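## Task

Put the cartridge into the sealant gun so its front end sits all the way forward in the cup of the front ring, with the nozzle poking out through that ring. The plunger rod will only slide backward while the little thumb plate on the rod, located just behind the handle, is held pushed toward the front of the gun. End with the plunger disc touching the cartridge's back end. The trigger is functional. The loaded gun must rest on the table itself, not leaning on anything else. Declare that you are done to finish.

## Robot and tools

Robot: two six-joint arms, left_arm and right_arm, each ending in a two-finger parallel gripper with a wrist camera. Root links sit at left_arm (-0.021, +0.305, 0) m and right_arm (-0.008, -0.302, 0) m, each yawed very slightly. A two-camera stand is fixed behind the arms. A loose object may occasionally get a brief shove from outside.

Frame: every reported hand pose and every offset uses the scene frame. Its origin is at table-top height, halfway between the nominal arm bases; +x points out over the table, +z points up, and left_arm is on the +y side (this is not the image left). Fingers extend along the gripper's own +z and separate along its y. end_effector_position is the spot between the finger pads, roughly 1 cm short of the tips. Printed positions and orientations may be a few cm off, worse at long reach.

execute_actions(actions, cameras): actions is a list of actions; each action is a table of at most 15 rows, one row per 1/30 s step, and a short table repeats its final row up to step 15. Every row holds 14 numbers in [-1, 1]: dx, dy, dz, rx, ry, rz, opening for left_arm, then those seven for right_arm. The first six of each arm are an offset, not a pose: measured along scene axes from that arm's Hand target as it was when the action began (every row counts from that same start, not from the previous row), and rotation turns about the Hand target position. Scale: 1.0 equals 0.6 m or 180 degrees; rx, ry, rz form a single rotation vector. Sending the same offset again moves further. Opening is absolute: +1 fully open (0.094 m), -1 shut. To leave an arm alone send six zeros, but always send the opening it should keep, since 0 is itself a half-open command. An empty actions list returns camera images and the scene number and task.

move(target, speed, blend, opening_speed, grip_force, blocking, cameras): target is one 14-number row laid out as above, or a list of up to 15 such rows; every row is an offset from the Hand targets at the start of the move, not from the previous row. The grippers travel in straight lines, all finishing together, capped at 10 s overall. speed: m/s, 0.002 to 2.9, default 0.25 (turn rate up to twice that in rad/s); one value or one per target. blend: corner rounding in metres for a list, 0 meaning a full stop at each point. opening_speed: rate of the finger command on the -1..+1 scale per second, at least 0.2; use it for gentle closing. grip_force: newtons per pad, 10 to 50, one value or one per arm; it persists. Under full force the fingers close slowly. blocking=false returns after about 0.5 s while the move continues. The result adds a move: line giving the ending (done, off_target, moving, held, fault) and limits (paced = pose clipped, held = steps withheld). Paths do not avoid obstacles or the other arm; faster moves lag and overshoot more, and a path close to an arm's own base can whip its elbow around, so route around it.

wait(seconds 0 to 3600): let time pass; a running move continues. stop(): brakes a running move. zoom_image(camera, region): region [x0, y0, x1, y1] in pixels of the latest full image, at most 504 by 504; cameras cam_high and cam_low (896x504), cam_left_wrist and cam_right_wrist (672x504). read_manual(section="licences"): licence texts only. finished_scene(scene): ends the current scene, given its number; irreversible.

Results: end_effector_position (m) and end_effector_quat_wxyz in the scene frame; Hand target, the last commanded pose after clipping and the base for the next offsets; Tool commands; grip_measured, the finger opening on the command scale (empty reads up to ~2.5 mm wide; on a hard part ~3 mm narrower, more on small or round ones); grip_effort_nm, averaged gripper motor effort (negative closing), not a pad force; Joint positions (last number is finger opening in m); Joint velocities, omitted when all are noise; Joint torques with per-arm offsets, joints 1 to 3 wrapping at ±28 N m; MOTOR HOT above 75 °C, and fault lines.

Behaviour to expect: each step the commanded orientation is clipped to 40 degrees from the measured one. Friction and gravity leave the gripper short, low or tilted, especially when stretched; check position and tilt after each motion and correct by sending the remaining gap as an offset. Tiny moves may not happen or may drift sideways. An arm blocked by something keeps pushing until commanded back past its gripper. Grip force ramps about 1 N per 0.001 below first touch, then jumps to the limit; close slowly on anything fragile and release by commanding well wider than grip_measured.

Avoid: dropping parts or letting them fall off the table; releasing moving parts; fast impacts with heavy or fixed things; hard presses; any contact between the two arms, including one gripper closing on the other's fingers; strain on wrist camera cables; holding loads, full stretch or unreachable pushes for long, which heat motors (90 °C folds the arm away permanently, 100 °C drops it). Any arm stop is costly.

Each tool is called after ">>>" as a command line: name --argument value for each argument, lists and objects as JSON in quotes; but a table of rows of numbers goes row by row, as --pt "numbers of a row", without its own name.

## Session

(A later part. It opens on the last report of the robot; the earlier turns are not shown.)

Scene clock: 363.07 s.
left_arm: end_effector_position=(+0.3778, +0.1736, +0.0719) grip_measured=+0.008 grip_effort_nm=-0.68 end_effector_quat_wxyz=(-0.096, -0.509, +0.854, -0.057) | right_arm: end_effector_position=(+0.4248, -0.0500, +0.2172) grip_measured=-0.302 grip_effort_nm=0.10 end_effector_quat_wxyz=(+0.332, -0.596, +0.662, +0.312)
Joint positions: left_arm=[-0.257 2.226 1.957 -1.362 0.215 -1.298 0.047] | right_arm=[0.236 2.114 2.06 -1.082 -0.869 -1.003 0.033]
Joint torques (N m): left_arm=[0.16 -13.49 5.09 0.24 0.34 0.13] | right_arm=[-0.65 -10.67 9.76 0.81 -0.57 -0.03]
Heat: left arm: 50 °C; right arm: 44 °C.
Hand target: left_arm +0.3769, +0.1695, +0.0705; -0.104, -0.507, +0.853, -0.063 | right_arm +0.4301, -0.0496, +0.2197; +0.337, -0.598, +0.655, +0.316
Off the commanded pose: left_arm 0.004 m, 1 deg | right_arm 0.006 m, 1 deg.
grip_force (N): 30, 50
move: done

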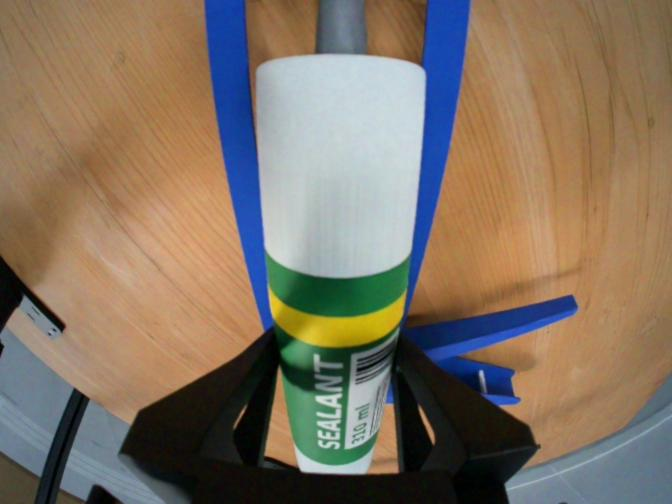

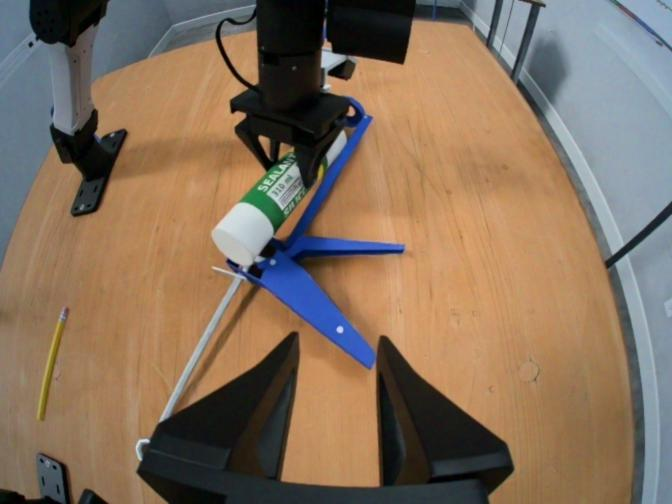

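>>> move --pt "0.0202 0.0442 -0.0122 0 0 0.0 -0.1 0 0 0 0 0 0 -0.3" --speed 0.05 --cameras '["all"]'

>>> zoom_image --camera "cam_right_wrist" --region '[180, 60, 420, 270]'

>>> zoom_image --camera "cam_high" --region '[440, 220, 600, 340]'

>>> zoom_image --camera "cam_low" --region '[260, 240, 400, 340]'

Scene clock: 366.50 s.
left_arm: end_effector_position=(+0.3811, +0.1860, +0.0659) grip_measured=+0.008 grip_effort_nm=-0.68 end_effector_quat_wxyz=(-0.114, -0.505, +0.853, -0.070) | right_arm: end_effector_position=(+0.4248, -0.0500, +0.2172) grip_measured=-0.302 grip_effort_nm=0.10 end_effector_quat_wxyz=(+0.332, -0.596, +0.662, +0.312)
Joint positions: left_arm=[-0.21 2.246 1.957 -1.364 0.256 -1.242 0.047] | right_arm=[0.236 2.114 2.06 -1.082 -0.869 -1.003 0.033]
Joint torques (N m): left_arm=[1.62 -12.11 7.65 0.13 -0.13 0.2] | right_arm=[-0.61 -10.65 9.58 0.77 -0.54 -0.05]
Heat: left arm: 51 °C; right arm: 45 °C.
Hand target: left_arm +0.3890, +0.1961, +0.0632; -0.104, -0.507, +0.853, -0.063 | right_arm +0.4301, -0.0496, +0.2197; +0.337, -0.598, +0.655, +0.316
Off the commanded pose: left_arm 0.013 m, 1 deg | right_arm 0.006 m, 1 deg.
grip_force (N): 30, 50
move: off_target (left_arm)

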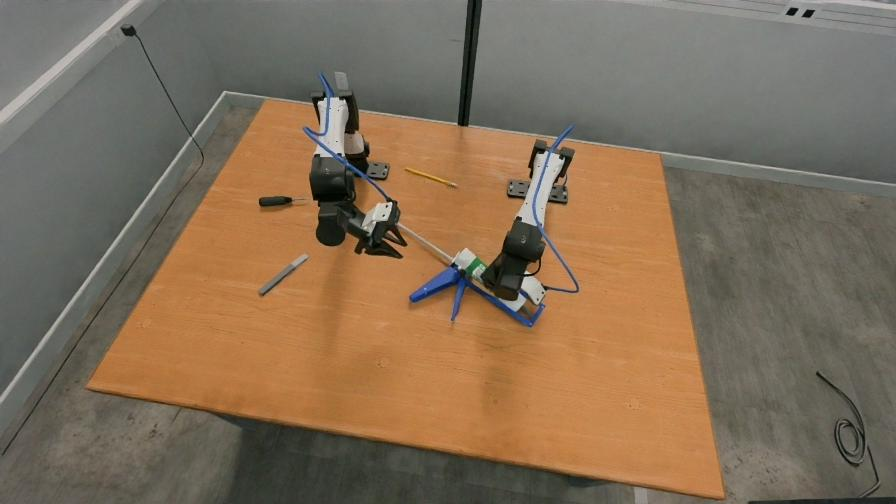

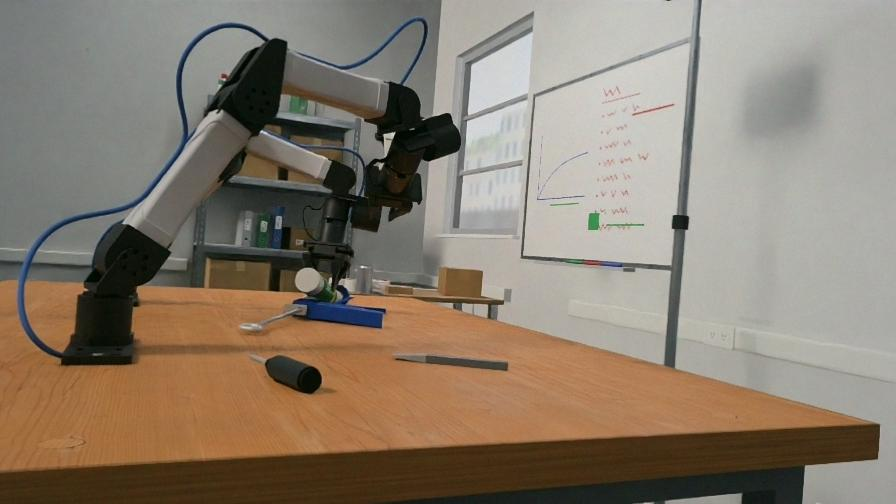

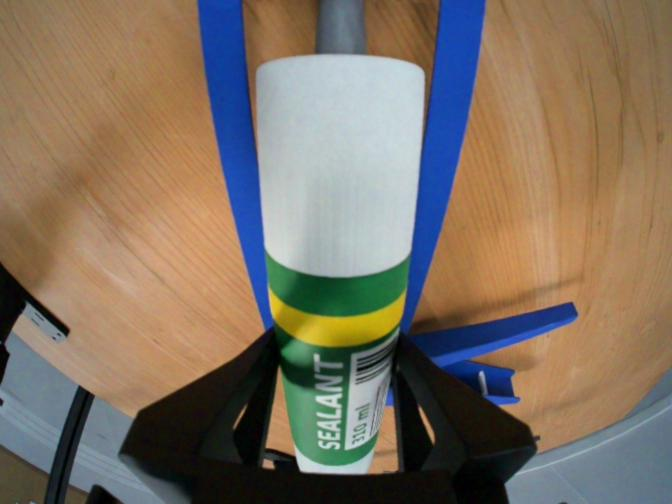

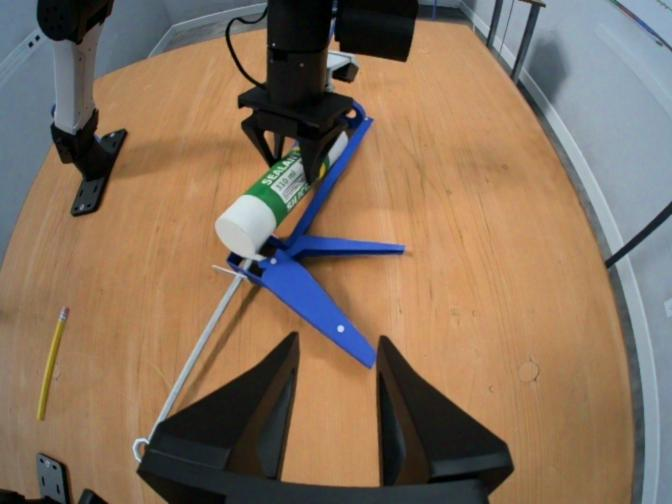

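Scaled by 2.100 from the camera's image (finer frame: 960x720).

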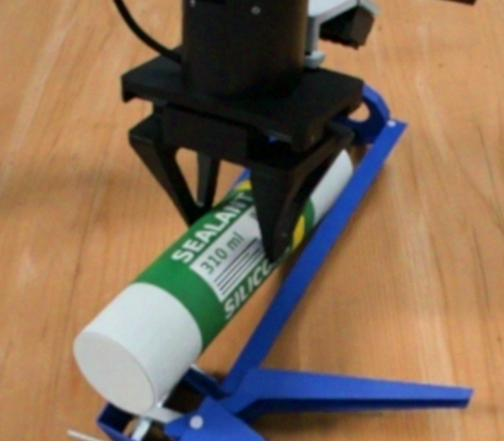

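Scaled by 3.150 from the camera's image (finer frame: 1280x720).

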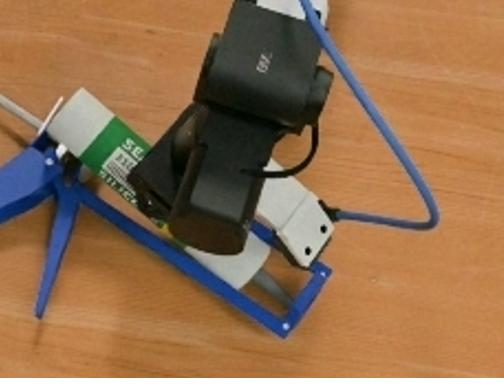

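Scaled by 3.600 from the camera's image (finer frame: 1280x720).

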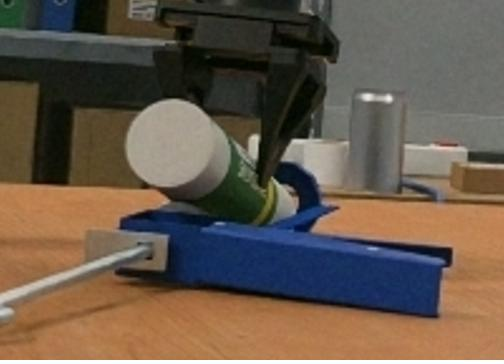

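>>> move --pt "-0.0124 -0.0235 0.009 0 0 0.0 -0.1 0 0 0 0 0 0 -0.3" --pt "0.0 0.0 0.009 0 0 0.0 -0.1 0 0 0 0 0 0 -0.3" --speed 0.06 --cameras '["cam_left_wrist","cam_high"]'

>>> zoom_image --camera "cam_left_wrist" --region '[180, 0, 500, 200]'

>>> zoom_image --camera "cam_high" --region '[490, 260, 570, 340]'

Scene clock: 371.10 s.
left_arm: end_effector_position=(+0.3819, +0.1872, +0.0665) grip_measured=+0.008 grip_effort_nm=-0.68 end_effector_quat_wxyz=(-0.114, -0.504, +0.854, -0.066) | right_arm: end_effector_position=(+0.4248, -0.0500, +0.2172) grip_measured=-0.302 grip_effort_nm=0.10 end_effector_quat_wxyz=(+0.332, -0.596, +0.662, +0.312)
Joint positions: left_arm=[-0.209 2.253 1.973 -1.377 0.25 -1.237 0.047] | right_arm=[0.236 2.114 2.06 -1.082 -0.869 -1.003 0.033]
Joint torques (N m): left_arm=[1.57 -12.98 7.97 0.01 -0.06 0.18] | right_arm=[-0.43 -10.58 9.63 0.8 -0.6 -0.04]
Heat: left arm: 51 °C; right arm: 45 °C.
Hand target: left_arm +0.3891, +0.1961, +0.0687; -0.104, -0.507, +0.853, -0.063 | right_arm +0.4301, -0.0496, +0.2197; +0.337, -0.598, +0.655, +0.316
Off the commanded pose: left_arm 0.012 m, 1 deg | right_arm 0.006 m, 1 deg.
grip_force (N): 30, 50
move: off_target (left_arm)
Images, in order (width x height): cam_high 896x504, cam_left_wrist 672x504.

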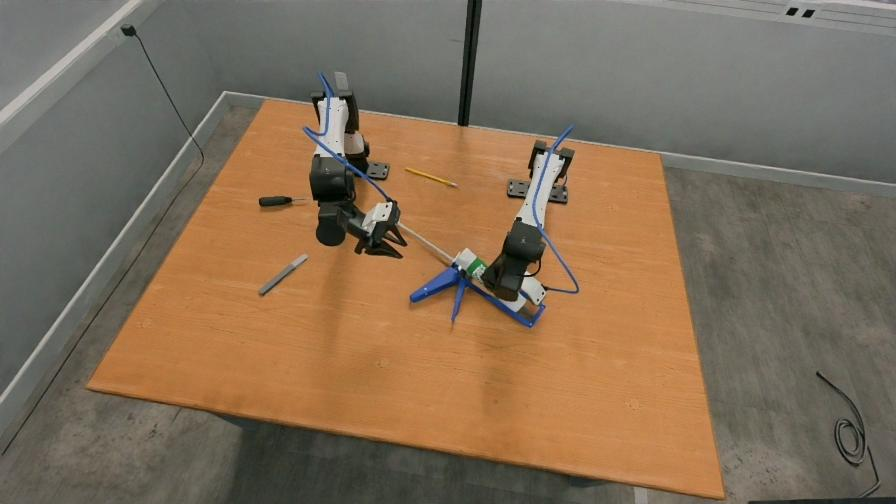

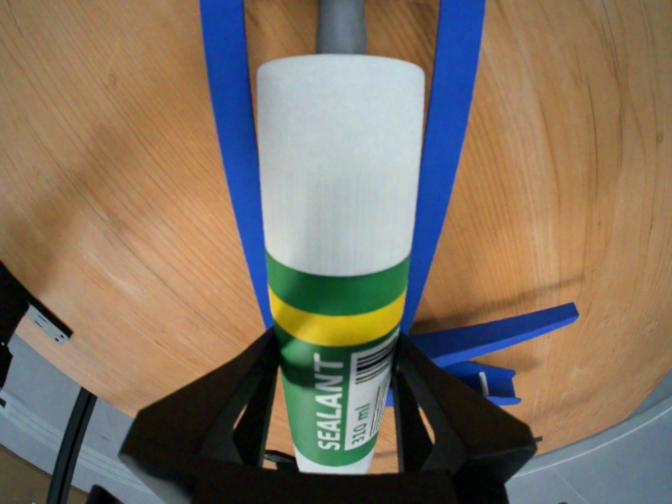

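Scaled by 1.575 from the camera's image (finer frame: 960x720).

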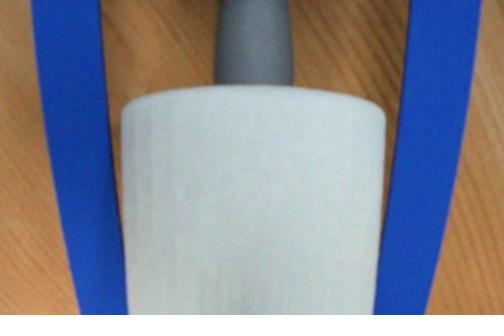

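Scaled by 6.300 from the camera's image (finer frame: 1280x720).

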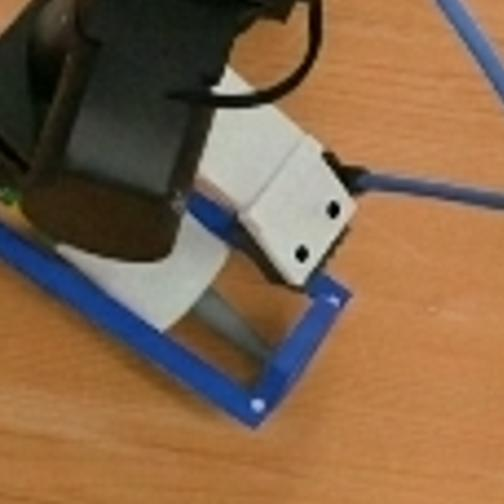

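>>> move --pt "-0.025 -0.048 0.0 0 0 0.0 -0.1 0 0 0 0 0 0 -0.3" --pt "-0.021 -0.0415 0.0205 0.0246 -0.0128 0.0 -0.1 0 0 0 0 0 0 -0.3" --speed 0.08 --blend '[0.01,0]' --cameras '["all"]'

>>> zoom_image --camera "cam_left_wrist" --region '[180, 0, 500, 200]'

>>> zoom_image --camera "cam_high" --region '[490, 260, 570, 340]'

>>> zoom_image --camera "cam_right_wrist" --region '[260, 60, 420, 200]'

Scene clock: 383.50 s.
left_arm: end_effector_position=(+0.3771, +0.1739, +0.0665) grip_measured=+0.008 grip_effort_nm=-0.68 end_effector_quat_wxyz=(-0.084, -0.508, +0.856, -0.036) | right_arm: end_effector_position=(+0.4248, -0.0500, +0.2172) grip_measured=-0.302 grip_effort_nm=0.10 end_effector_quat_wxyz=(+0.332, -0.596, +0.662, +0.312)
Joint positions: left_arm=[-0.276 2.236 1.957 -1.36 0.169 -1.314 0.047] | right_arm=[0.236 2.114 2.06 -1.082 -0.869 -1.003 0.033]
Joint torques (N m): left_arm=[-0.75 -17.42 5.3 0.13 -0.09 -0.07] | right_arm=[-0.58 -10.66 9.66 0.77 -0.57 -0.04]
Heat: left arm: 53 °C; right arm: 47 °C.
Hand target: left_arm +0.3765, +0.1711, +0.0809; -0.068, -0.509, +0.857, -0.040 | right_arm +0.4301, -0.0496, +0.2197; +0.337, -0.598, +0.655, +0.316
Off the commanded pose: left_arm 0.015 m, 2 deg | right_arm 0.006 m, 1 deg.
grip_force (N): 30, 50
move: off_target (left_arm)

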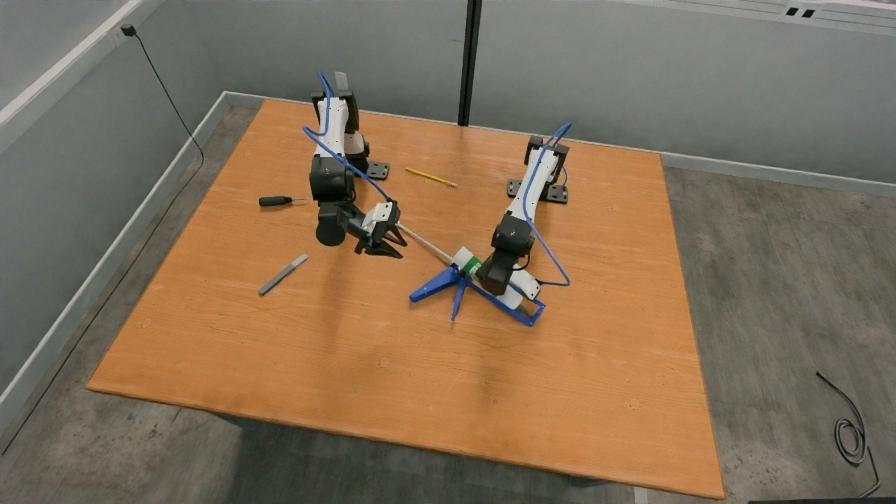

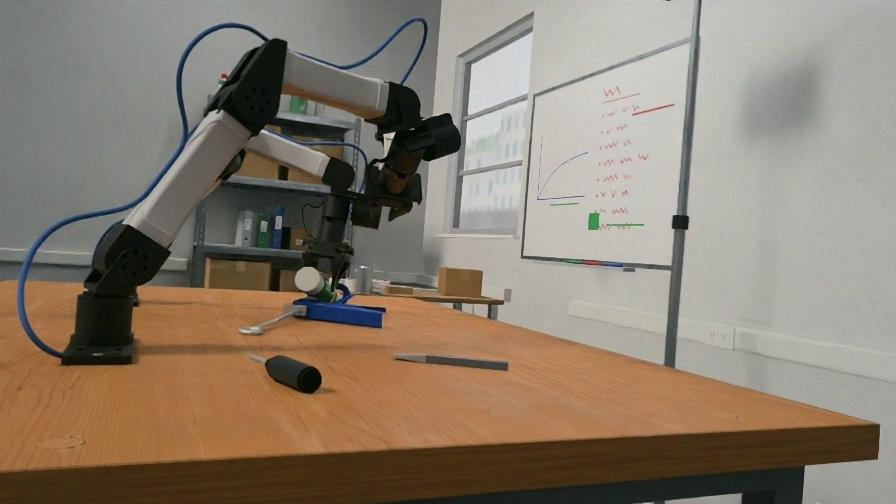

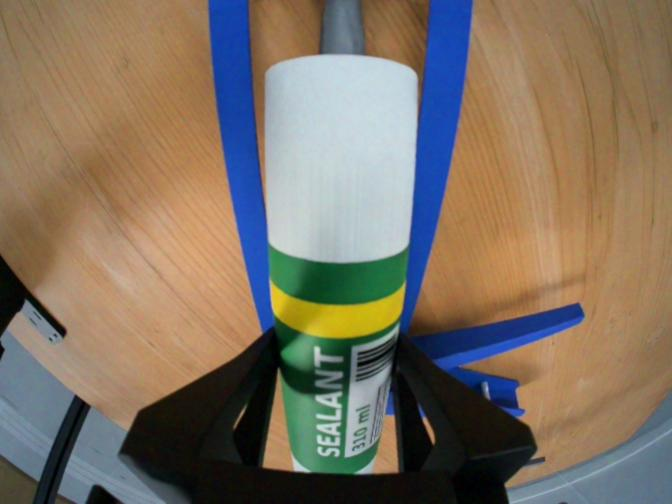

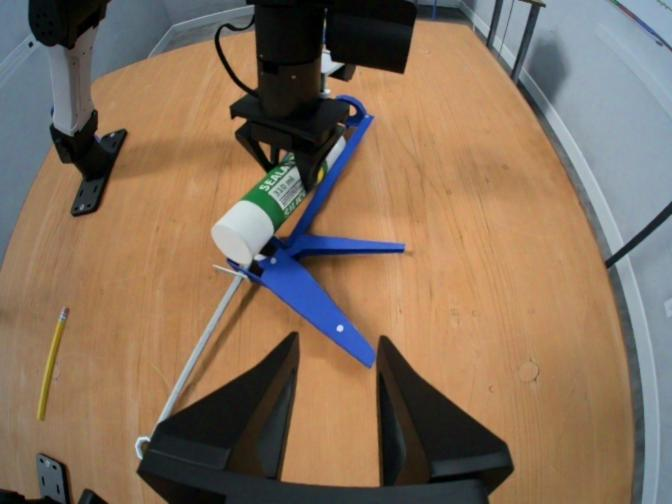

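Scaled by 1.575 from the camera's image (finer frame: 960x720).

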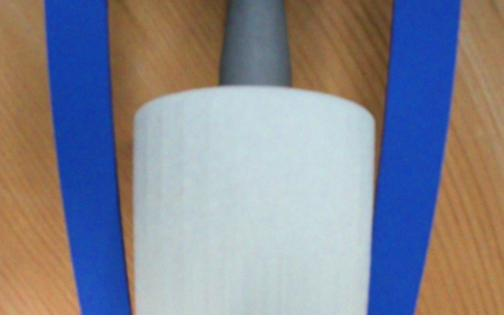

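Scaled by 6.300 from the camera's image (finer frame: 1280x720).

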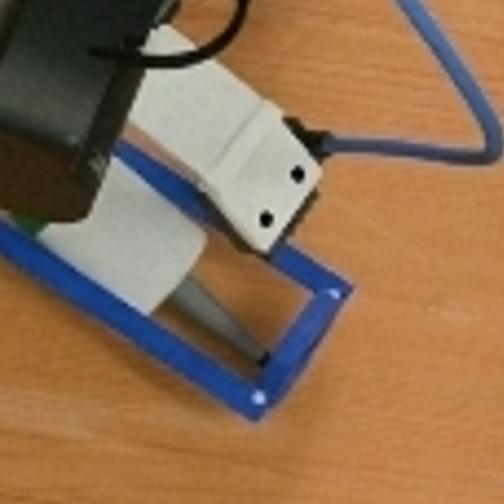

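Scaled by 3.150 from the camera's image (finer frame: 960x720).

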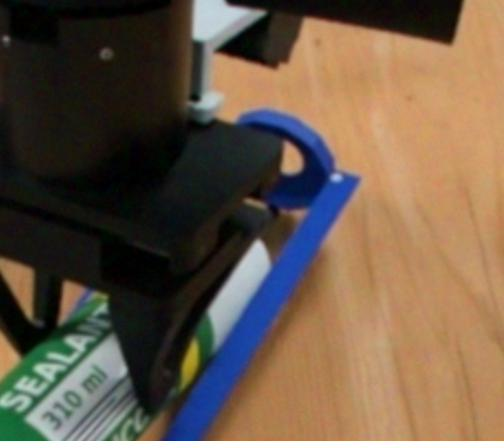

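>>> move --pt "0.0 0.0 0.022 0 0 0.0 -0.1 0 0 0 0 0 0 -0.3" --speed 0.08 --cameras '["cam_left_wrist","cam_right_wrist","cam_high"]'

>>> zoom_image --camera "cam_left_wrist" --region '[180, 0, 500, 200]'

>>> zoom_image --camera "cam_high" --region '[490, 260, 570, 340]'

>>> zoom_image --camera "cam_right_wrist" --region '[260, 60, 420, 200]'

Scene clock: 385.63 s.
left_arm: end_effector_position=(+0.3750, +0.1732, +0.0718) grip_measured=+0.008 grip_effort_nm=-0.68 end_effector_quat_wxyz=(-0.085, -0.508, +0.857, -0.031) | right_arm: end_effector_position=(+0.4248, -0.0500, +0.2172) grip_measured=-0.302 grip_effort_nm=0.10 end_effector_quat_wxyz=(+0.332, -0.596, +0.662, +0.312)
Joint positions: left_arm=[-0.28 2.236 1.978 -1.389 0.165 -1.317 0.047] | right_arm=[0.236 2.114 2.06 -1.082 -0.869 -1.003 0.033]
Joint torques (N m): left_arm=[-0.39 -17.48 7.73 -0.15 -0.06 -0.02] | right_arm=[-0.66 -10.81 9.73 0.79 -0.55 -0.03]
Heat: left arm: 54 °C; right arm: 47 °C.
Hand target: left_arm +0.3764, +0.1712, +0.0941; -0.068, -0.509, +0.857, -0.040 | right_arm +0.4301, -0.0496, +0.2197; +0.337, -0.598, +0.655, +0.316
Off the commanded pose: left_arm 0.022 m, 2 deg | right_arm 0.006 m, 1 deg.
grip_force (N): 30, 50
move: off_target (left_arm)
Images, in order (width x height): cam_high 896x504, cam_left_wrist 672x504, cam_right_wrist 672x504.

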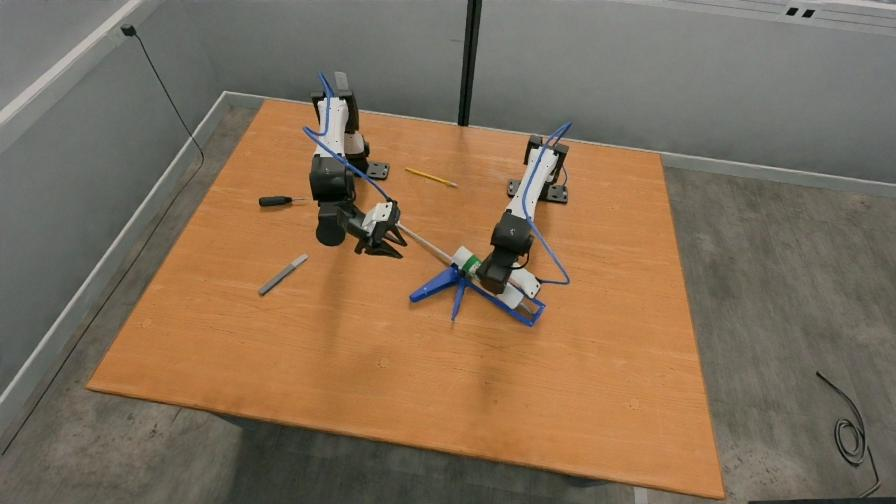

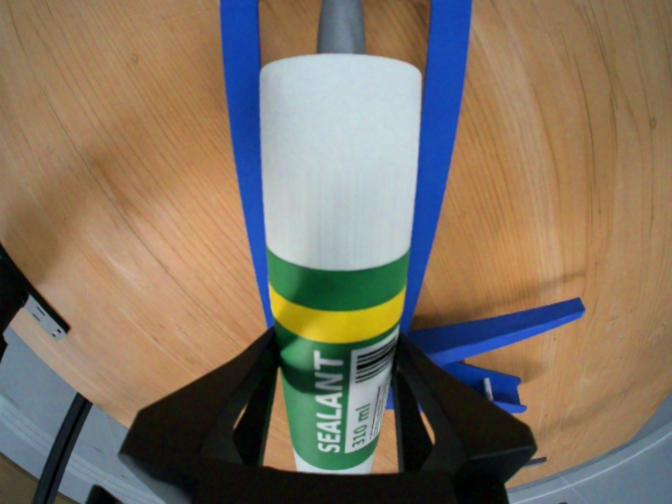

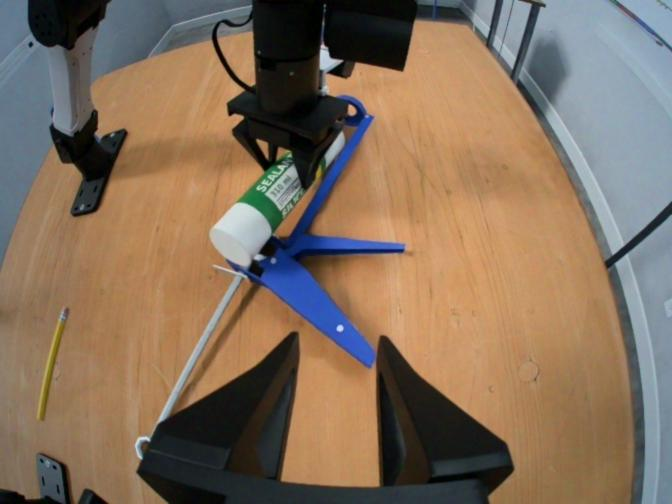

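Scaled by 1.575 from the camera's image (finer frame: 960x720).

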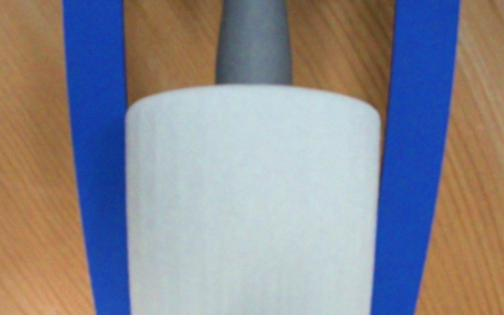

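Scaled by 6.300 from the camera's image (finer frame: 1280x720).

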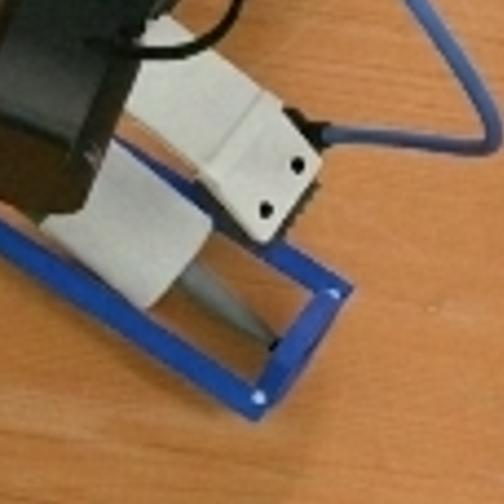

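Scaled by 3.150 from the camera's image (finer frame: 960x720).

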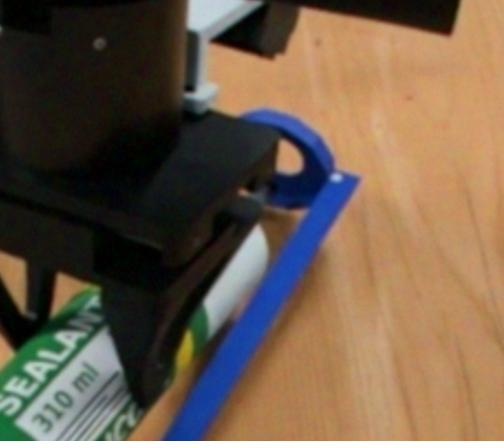

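>>> move --pt "0.0 0.0 0.018 0.0 0.0 0.0 -0.1 0 0 0 0 0 0 -0.3" --speed 0.08 --cameras '["cam_left_wrist","cam_high"]'

>>> zoom_image --camera "cam_left_wrist" --region '[180, 0, 500, 200]'

>>> zoom_image --camera "cam_high" --region '[490, 260, 570, 340]'

Scene clock: 387.93 s.
left_arm: end_effector_position=(+0.3739, +0.1751, +0.0828) grip_measured=+0.008 grip_effort_nm=-0.68 end_effector_quat_wxyz=(-0.084, -0.508, +0.857, -0.026) | right_arm: end_effector_position=(+0.4248, -0.0500, +0.2172) grip_measured=-0.302 grip_effort_nm=0.10 end_effector_quat_wxyz=(+0.332, -0.596, +0.662, +0.312)
Joint positions: left_arm=[-0.28 2.236 2.022 -1.439 0.156 -1.317 0.047] | right_arm=[0.236 2.114 2.06 -1.082 -0.869 -1.003 0.033]
Joint torques (N m): left_arm=[-0.39 -17.16 8.13 -0.08 0.05 -0.02] | right_arm=[-0.53 -10.71 9.8 0.79 -0.57 -0.03]
Heat: left arm: 54 °C; right arm: 47 °C.
Hand target: left_arm +0.3765, +0.1712, +0.1049; -0.068, -0.509, +0.857, -0.040 | right_arm +0.4301, -0.0496, +0.2197; +0.337, -0.598, +0.655, +0.316
Off the commanded pose: left_arm 0.023 m, 2 deg | right_arm 0.006 m, 1 deg.
grip_force (N): 30, 50
move: off_target (left_arm)
Images, in order (width x height): cam_high 896x504, cam_left_wrist 672x504.

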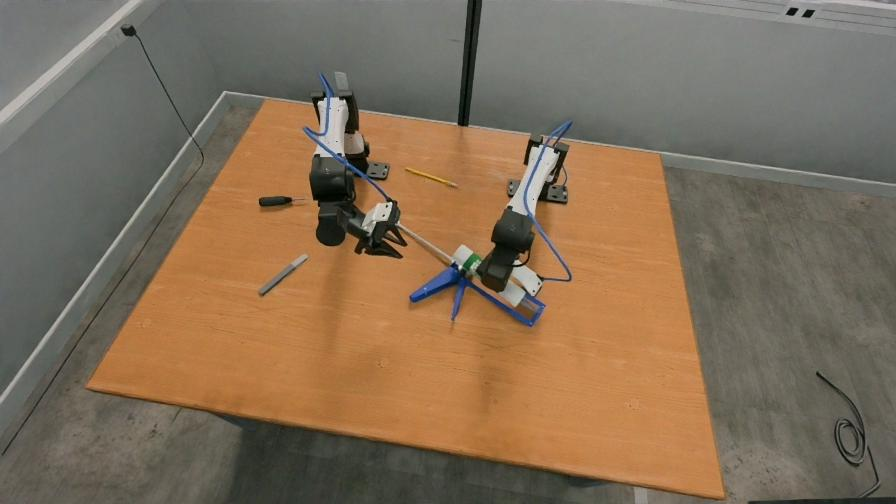

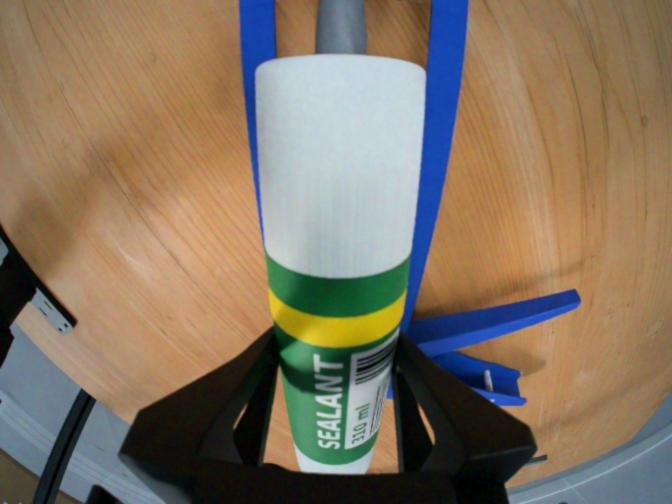

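Scaled by 1.575 from the camera's image (finer frame: 960x720).

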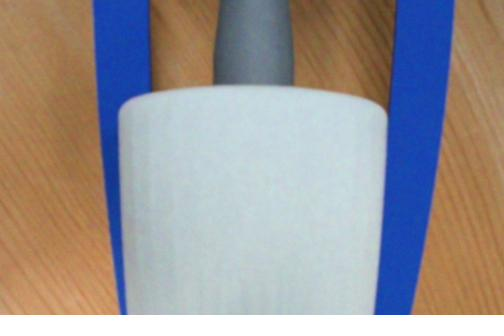

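Scaled by 6.300 from the camera's image (finer frame: 1280x720).

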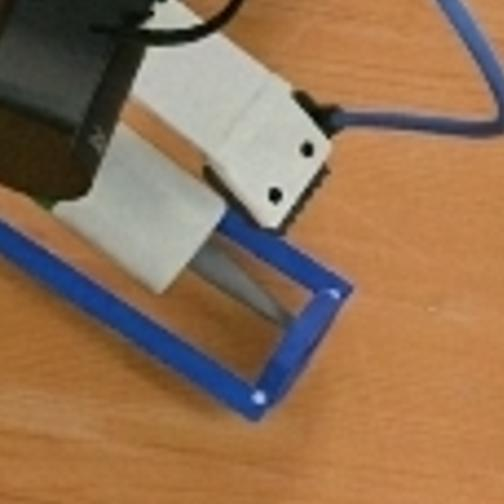

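>>> move --pt "0.008 -0.004 -0.047 0.0 0.0 0.0 -0.1 0 0 0 0 0 0 -0.3" --speed 0.08 --cameras '["cam_left_wrist","cam_high"]'

>>> zoom_image --camera "cam_left_wrist" --region '[180, 0, 500, 200]'

>>> zoom_image --camera "cam_high" --region '[490, 260, 570, 340]'

Scene clock: 390.87 s.
left_arm: end_effector_position=(+0.3789, +0.1722, +0.0733) grip_measured=+0.008 grip_effort_nm=-0.68 end_effector_quat_wxyz=(-0.076, -0.507, +0.858, -0.034) | right_arm: end_effector_position=(+0.4248, -0.0500, +0.2172) grip_measured=-0.302 grip_effort_nm=0.10 end_effector_quat_wxyz=(+0.332, -0.596, +0.662, +0.312)
Joint positions: left_arm=[-0.284 2.236 1.986 -1.38 0.155 -1.319 0.047] | right_arm=[0.236 2.114 2.06 -1.082 -0.869 -1.003 0.033]
Joint torques (N m): left_arm=[-0.29 -15.02 4.93 0.41 0.05 -0.02] | right_arm=[-0.46 -10.65 9.77 0.81 -0.58 -0.05]
Heat: left arm: 55 °C; right arm: 47 °C.
Hand target: left_arm +0.3812, +0.1688, +0.0767; -0.068, -0.509, +0.857, -0.040 | right_arm +0.4301, -0.0496, +0.2197; +0.337, -0.598, +0.655, +0.316
Off the commanded pose: left_arm 0.005 m, 1 deg | right_arm 0.006 m, 1 deg.
grip_force (N): 30, 50
move: done
Images, in order (width x height): cam_high 896x504, cam_left_wrist 672x504.

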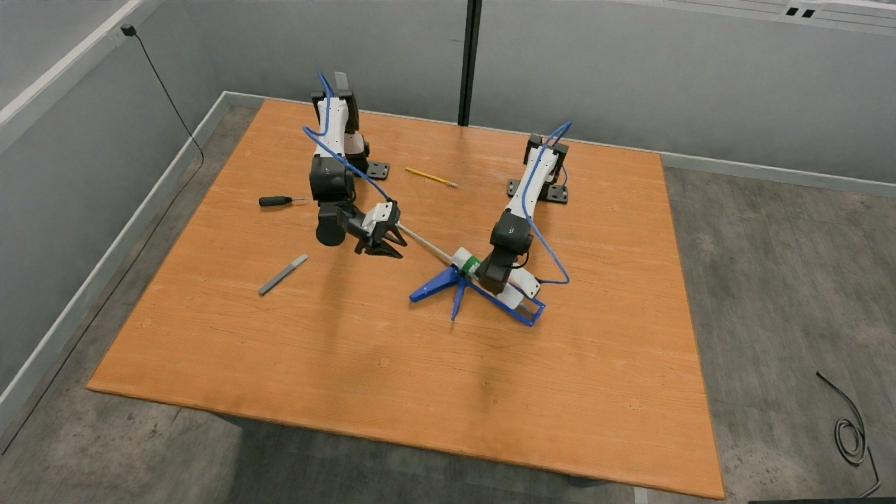

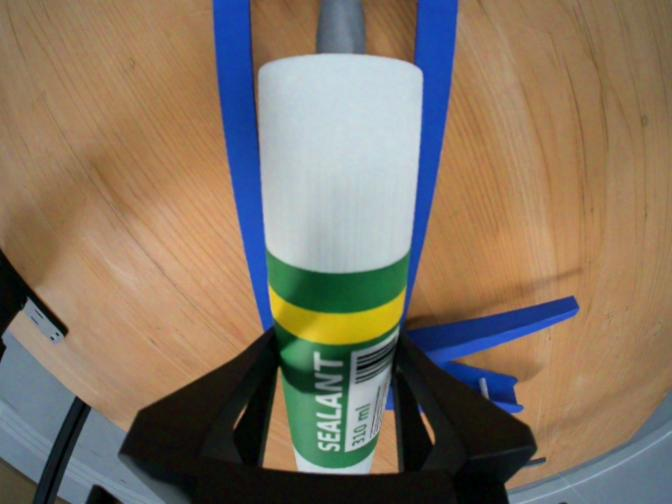

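Scaled by 1.575 from the camera's image (finer frame: 960x720).

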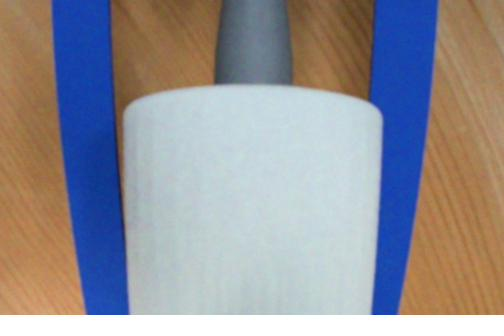

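Scaled by 6.300 from the camera's image (finer frame: 1280x720).

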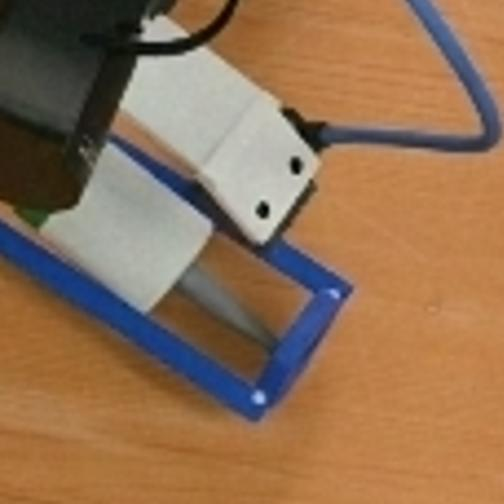

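>>> move --pt "0.0108 0.0318 0.003 0.0 0.0 0.0 -0.1 0 0 0 0 0 0 -0.3" --speed 0.06 --cameras '["cam_left_wrist","cam_high"]'

>>> zoom_image --camera "cam_left_wrist" --region '[180, 0, 500, 200]'

>>> zoom_image --camera "cam_high" --region '[490, 260, 570, 340]'

Scene clock: 393.00 s.
left_arm: end_effector_position=(+0.3836, +0.1873, +0.0732) grip_measured=+0.008 grip_effort_nm=-0.68 end_effector_quat_wxyz=(-0.074, -0.512, +0.855, -0.035) | right_arm: end_effector_position=(+0.4248, -0.0500, +0.2172) grip_measured=-0.302 grip_effort_nm=0.10 end_effector_quat_wxyz=(+0.332, -0.596, +0.662, +0.312)
Joint positions: left_arm=[-0.248 2.236 1.986 -1.38 0.152 -1.296 0.047] | right_arm=[0.236 2.114 2.06 -1.082 -0.869 -1.003 0.033]
Joint torques (N m): left_arm=[0.51 -14.09 7.04 0.14 0.05 0.17] | right_arm=[-0.59 -10.78 9.63 0.78 -0.55 -0.03]
Heat: left arm: 55 °C; right arm: 47 °C.
Hand target: left_arm +0.3877, +0.1879, +0.0785; -0.068, -0.509, +0.857, -0.040 | right_arm +0.4301, -0.0496, +0.2197; +0.337, -0.598, +0.655, +0.316
Off the commanded pose: left_arm 0.007 m, 1 deg | right_arm 0.006 m, 1 deg.
grip_force (N): 30, 50
move: done
Images, in order (width x height): cam_high 896x504, cam_left_wrist 672x504.

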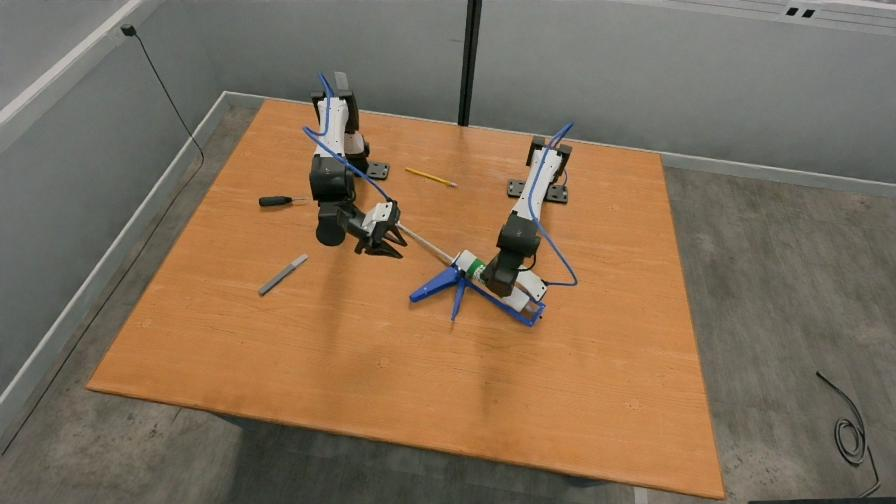

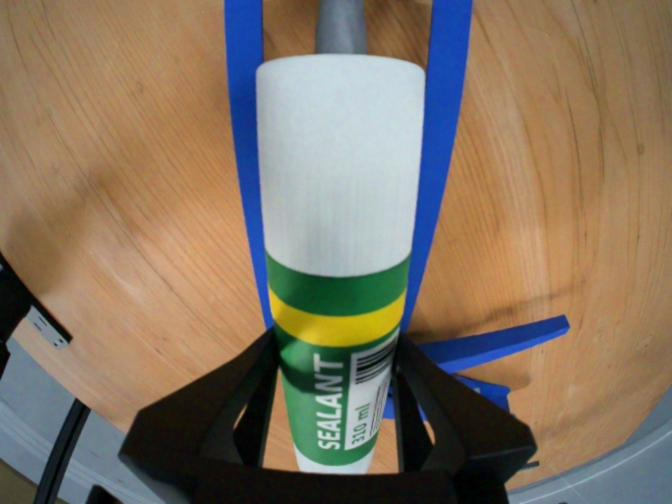

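Scaled by 1.575 from the camera's image (finer frame: 960x720).

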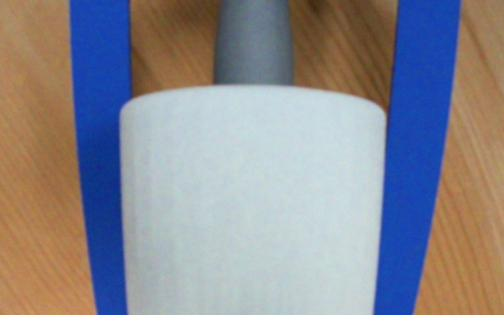

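Scaled by 6.300 from the camera's image (finer frame: 1280x720).

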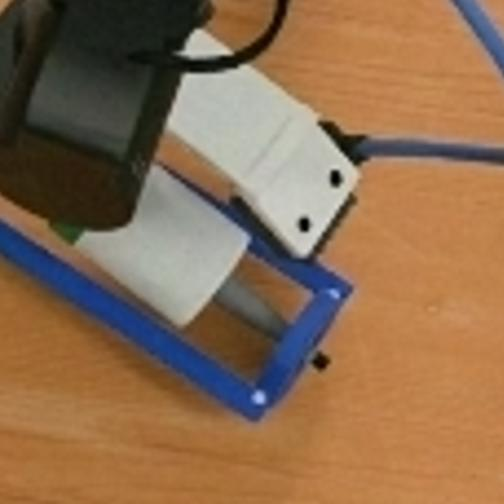

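>>> move --pt "0.0198 0.0272 -0.006 0.0 0.0 0.0 -0.1 0 0 0 0 0 0 -0.3" --speed 0.06 --cameras '["cam_left_wrist","cam_high"]'

>>> zoom_image --camera "cam_left_wrist" --region '[180, 0, 500, 200]'

>>> zoom_image --camera "cam_high" --region '[490, 260, 570, 340]'

Scene clock: 395.17 s.
left_arm: end_effector_position=(+0.3961, +0.2037, +0.0703) grip_measured=+0.008 grip_effort_nm=-0.68 end_effector_quat_wxyz=(-0.070, -0.512, +0.855, -0.039) | right_arm: end_effector_position=(+0.4248, -0.0500, +0.2172) grip_measured=-0.302 grip_effort_nm=0.10 end_effector_quat_wxyz=(+0.332, -0.596, +0.662, +0.312)
Joint positions: left_arm=[-0.205 2.268 2.029 -1.386 0.15 -1.254 0.047] | right_arm=[0.236 2.114 2.06 -1.082 -0.869 -1.003 0.033]
Joint torques (N m): left_arm=[0.46 -13.44 8.2 -0.03 0.05 0.16] | right_arm=[-0.55 -10.73 9.73 0.77 -0.52 -0.01]
Heat: left arm: 55 °C; right arm: 48 °C.
Hand target: left_arm +0.3996, +0.2042, +0.0749; -0.068, -0.509, +0.857, -0.040 | right_arm +0.4301, -0.0496, +0.2197; +0.337, -0.598, +0.655, +0.316
Off the commanded pose: left_arm 0.006 m, 1 deg | right_arm 0.006 m, 1 deg.
grip_force (N): 30, 50
move: done
Images, in order (width x height): cam_high 896x504, cam_left_wrist 672x504.

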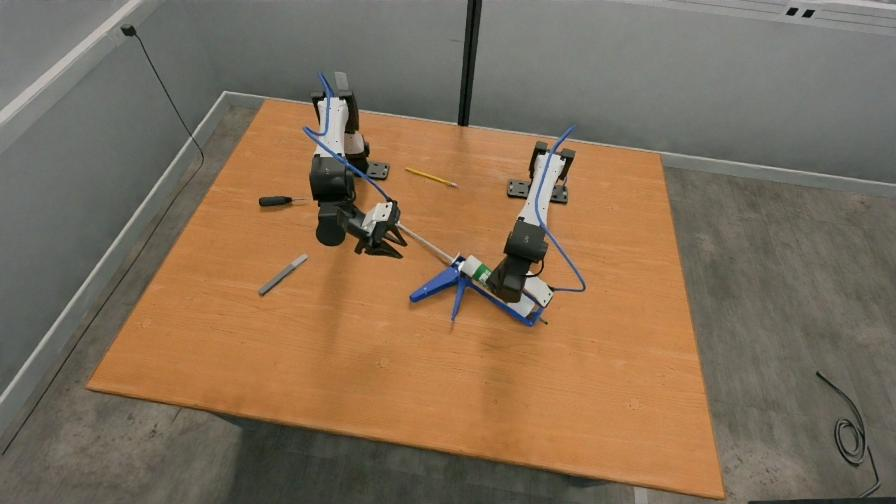

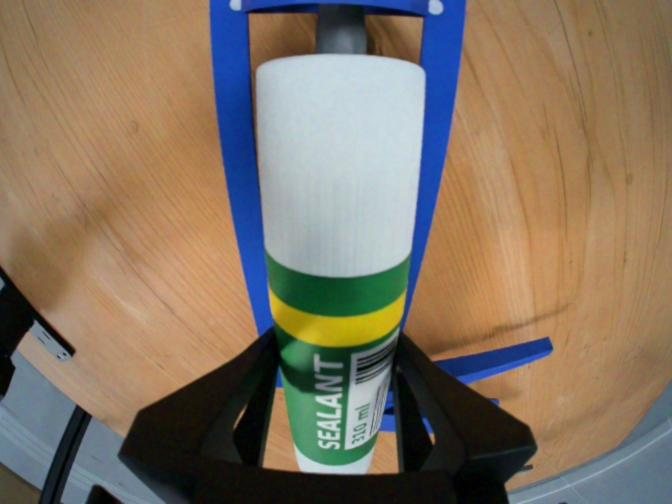

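Scaled by 1.575 from the camera's image (finer frame: 960x720).

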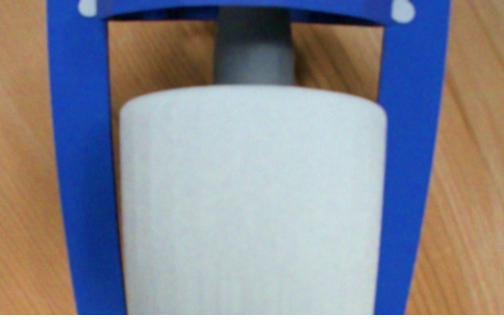

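Scaled by 6.300 from the camera's image (finer frame: 1280x720).

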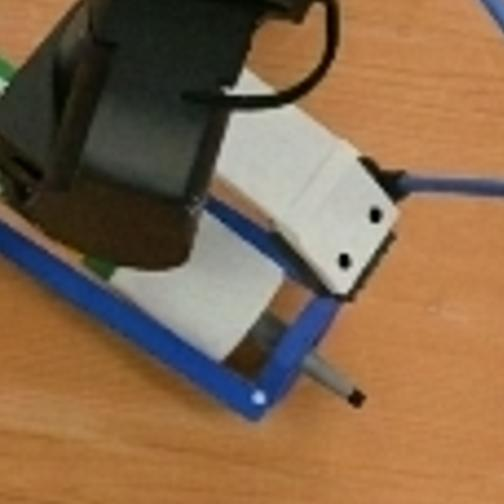

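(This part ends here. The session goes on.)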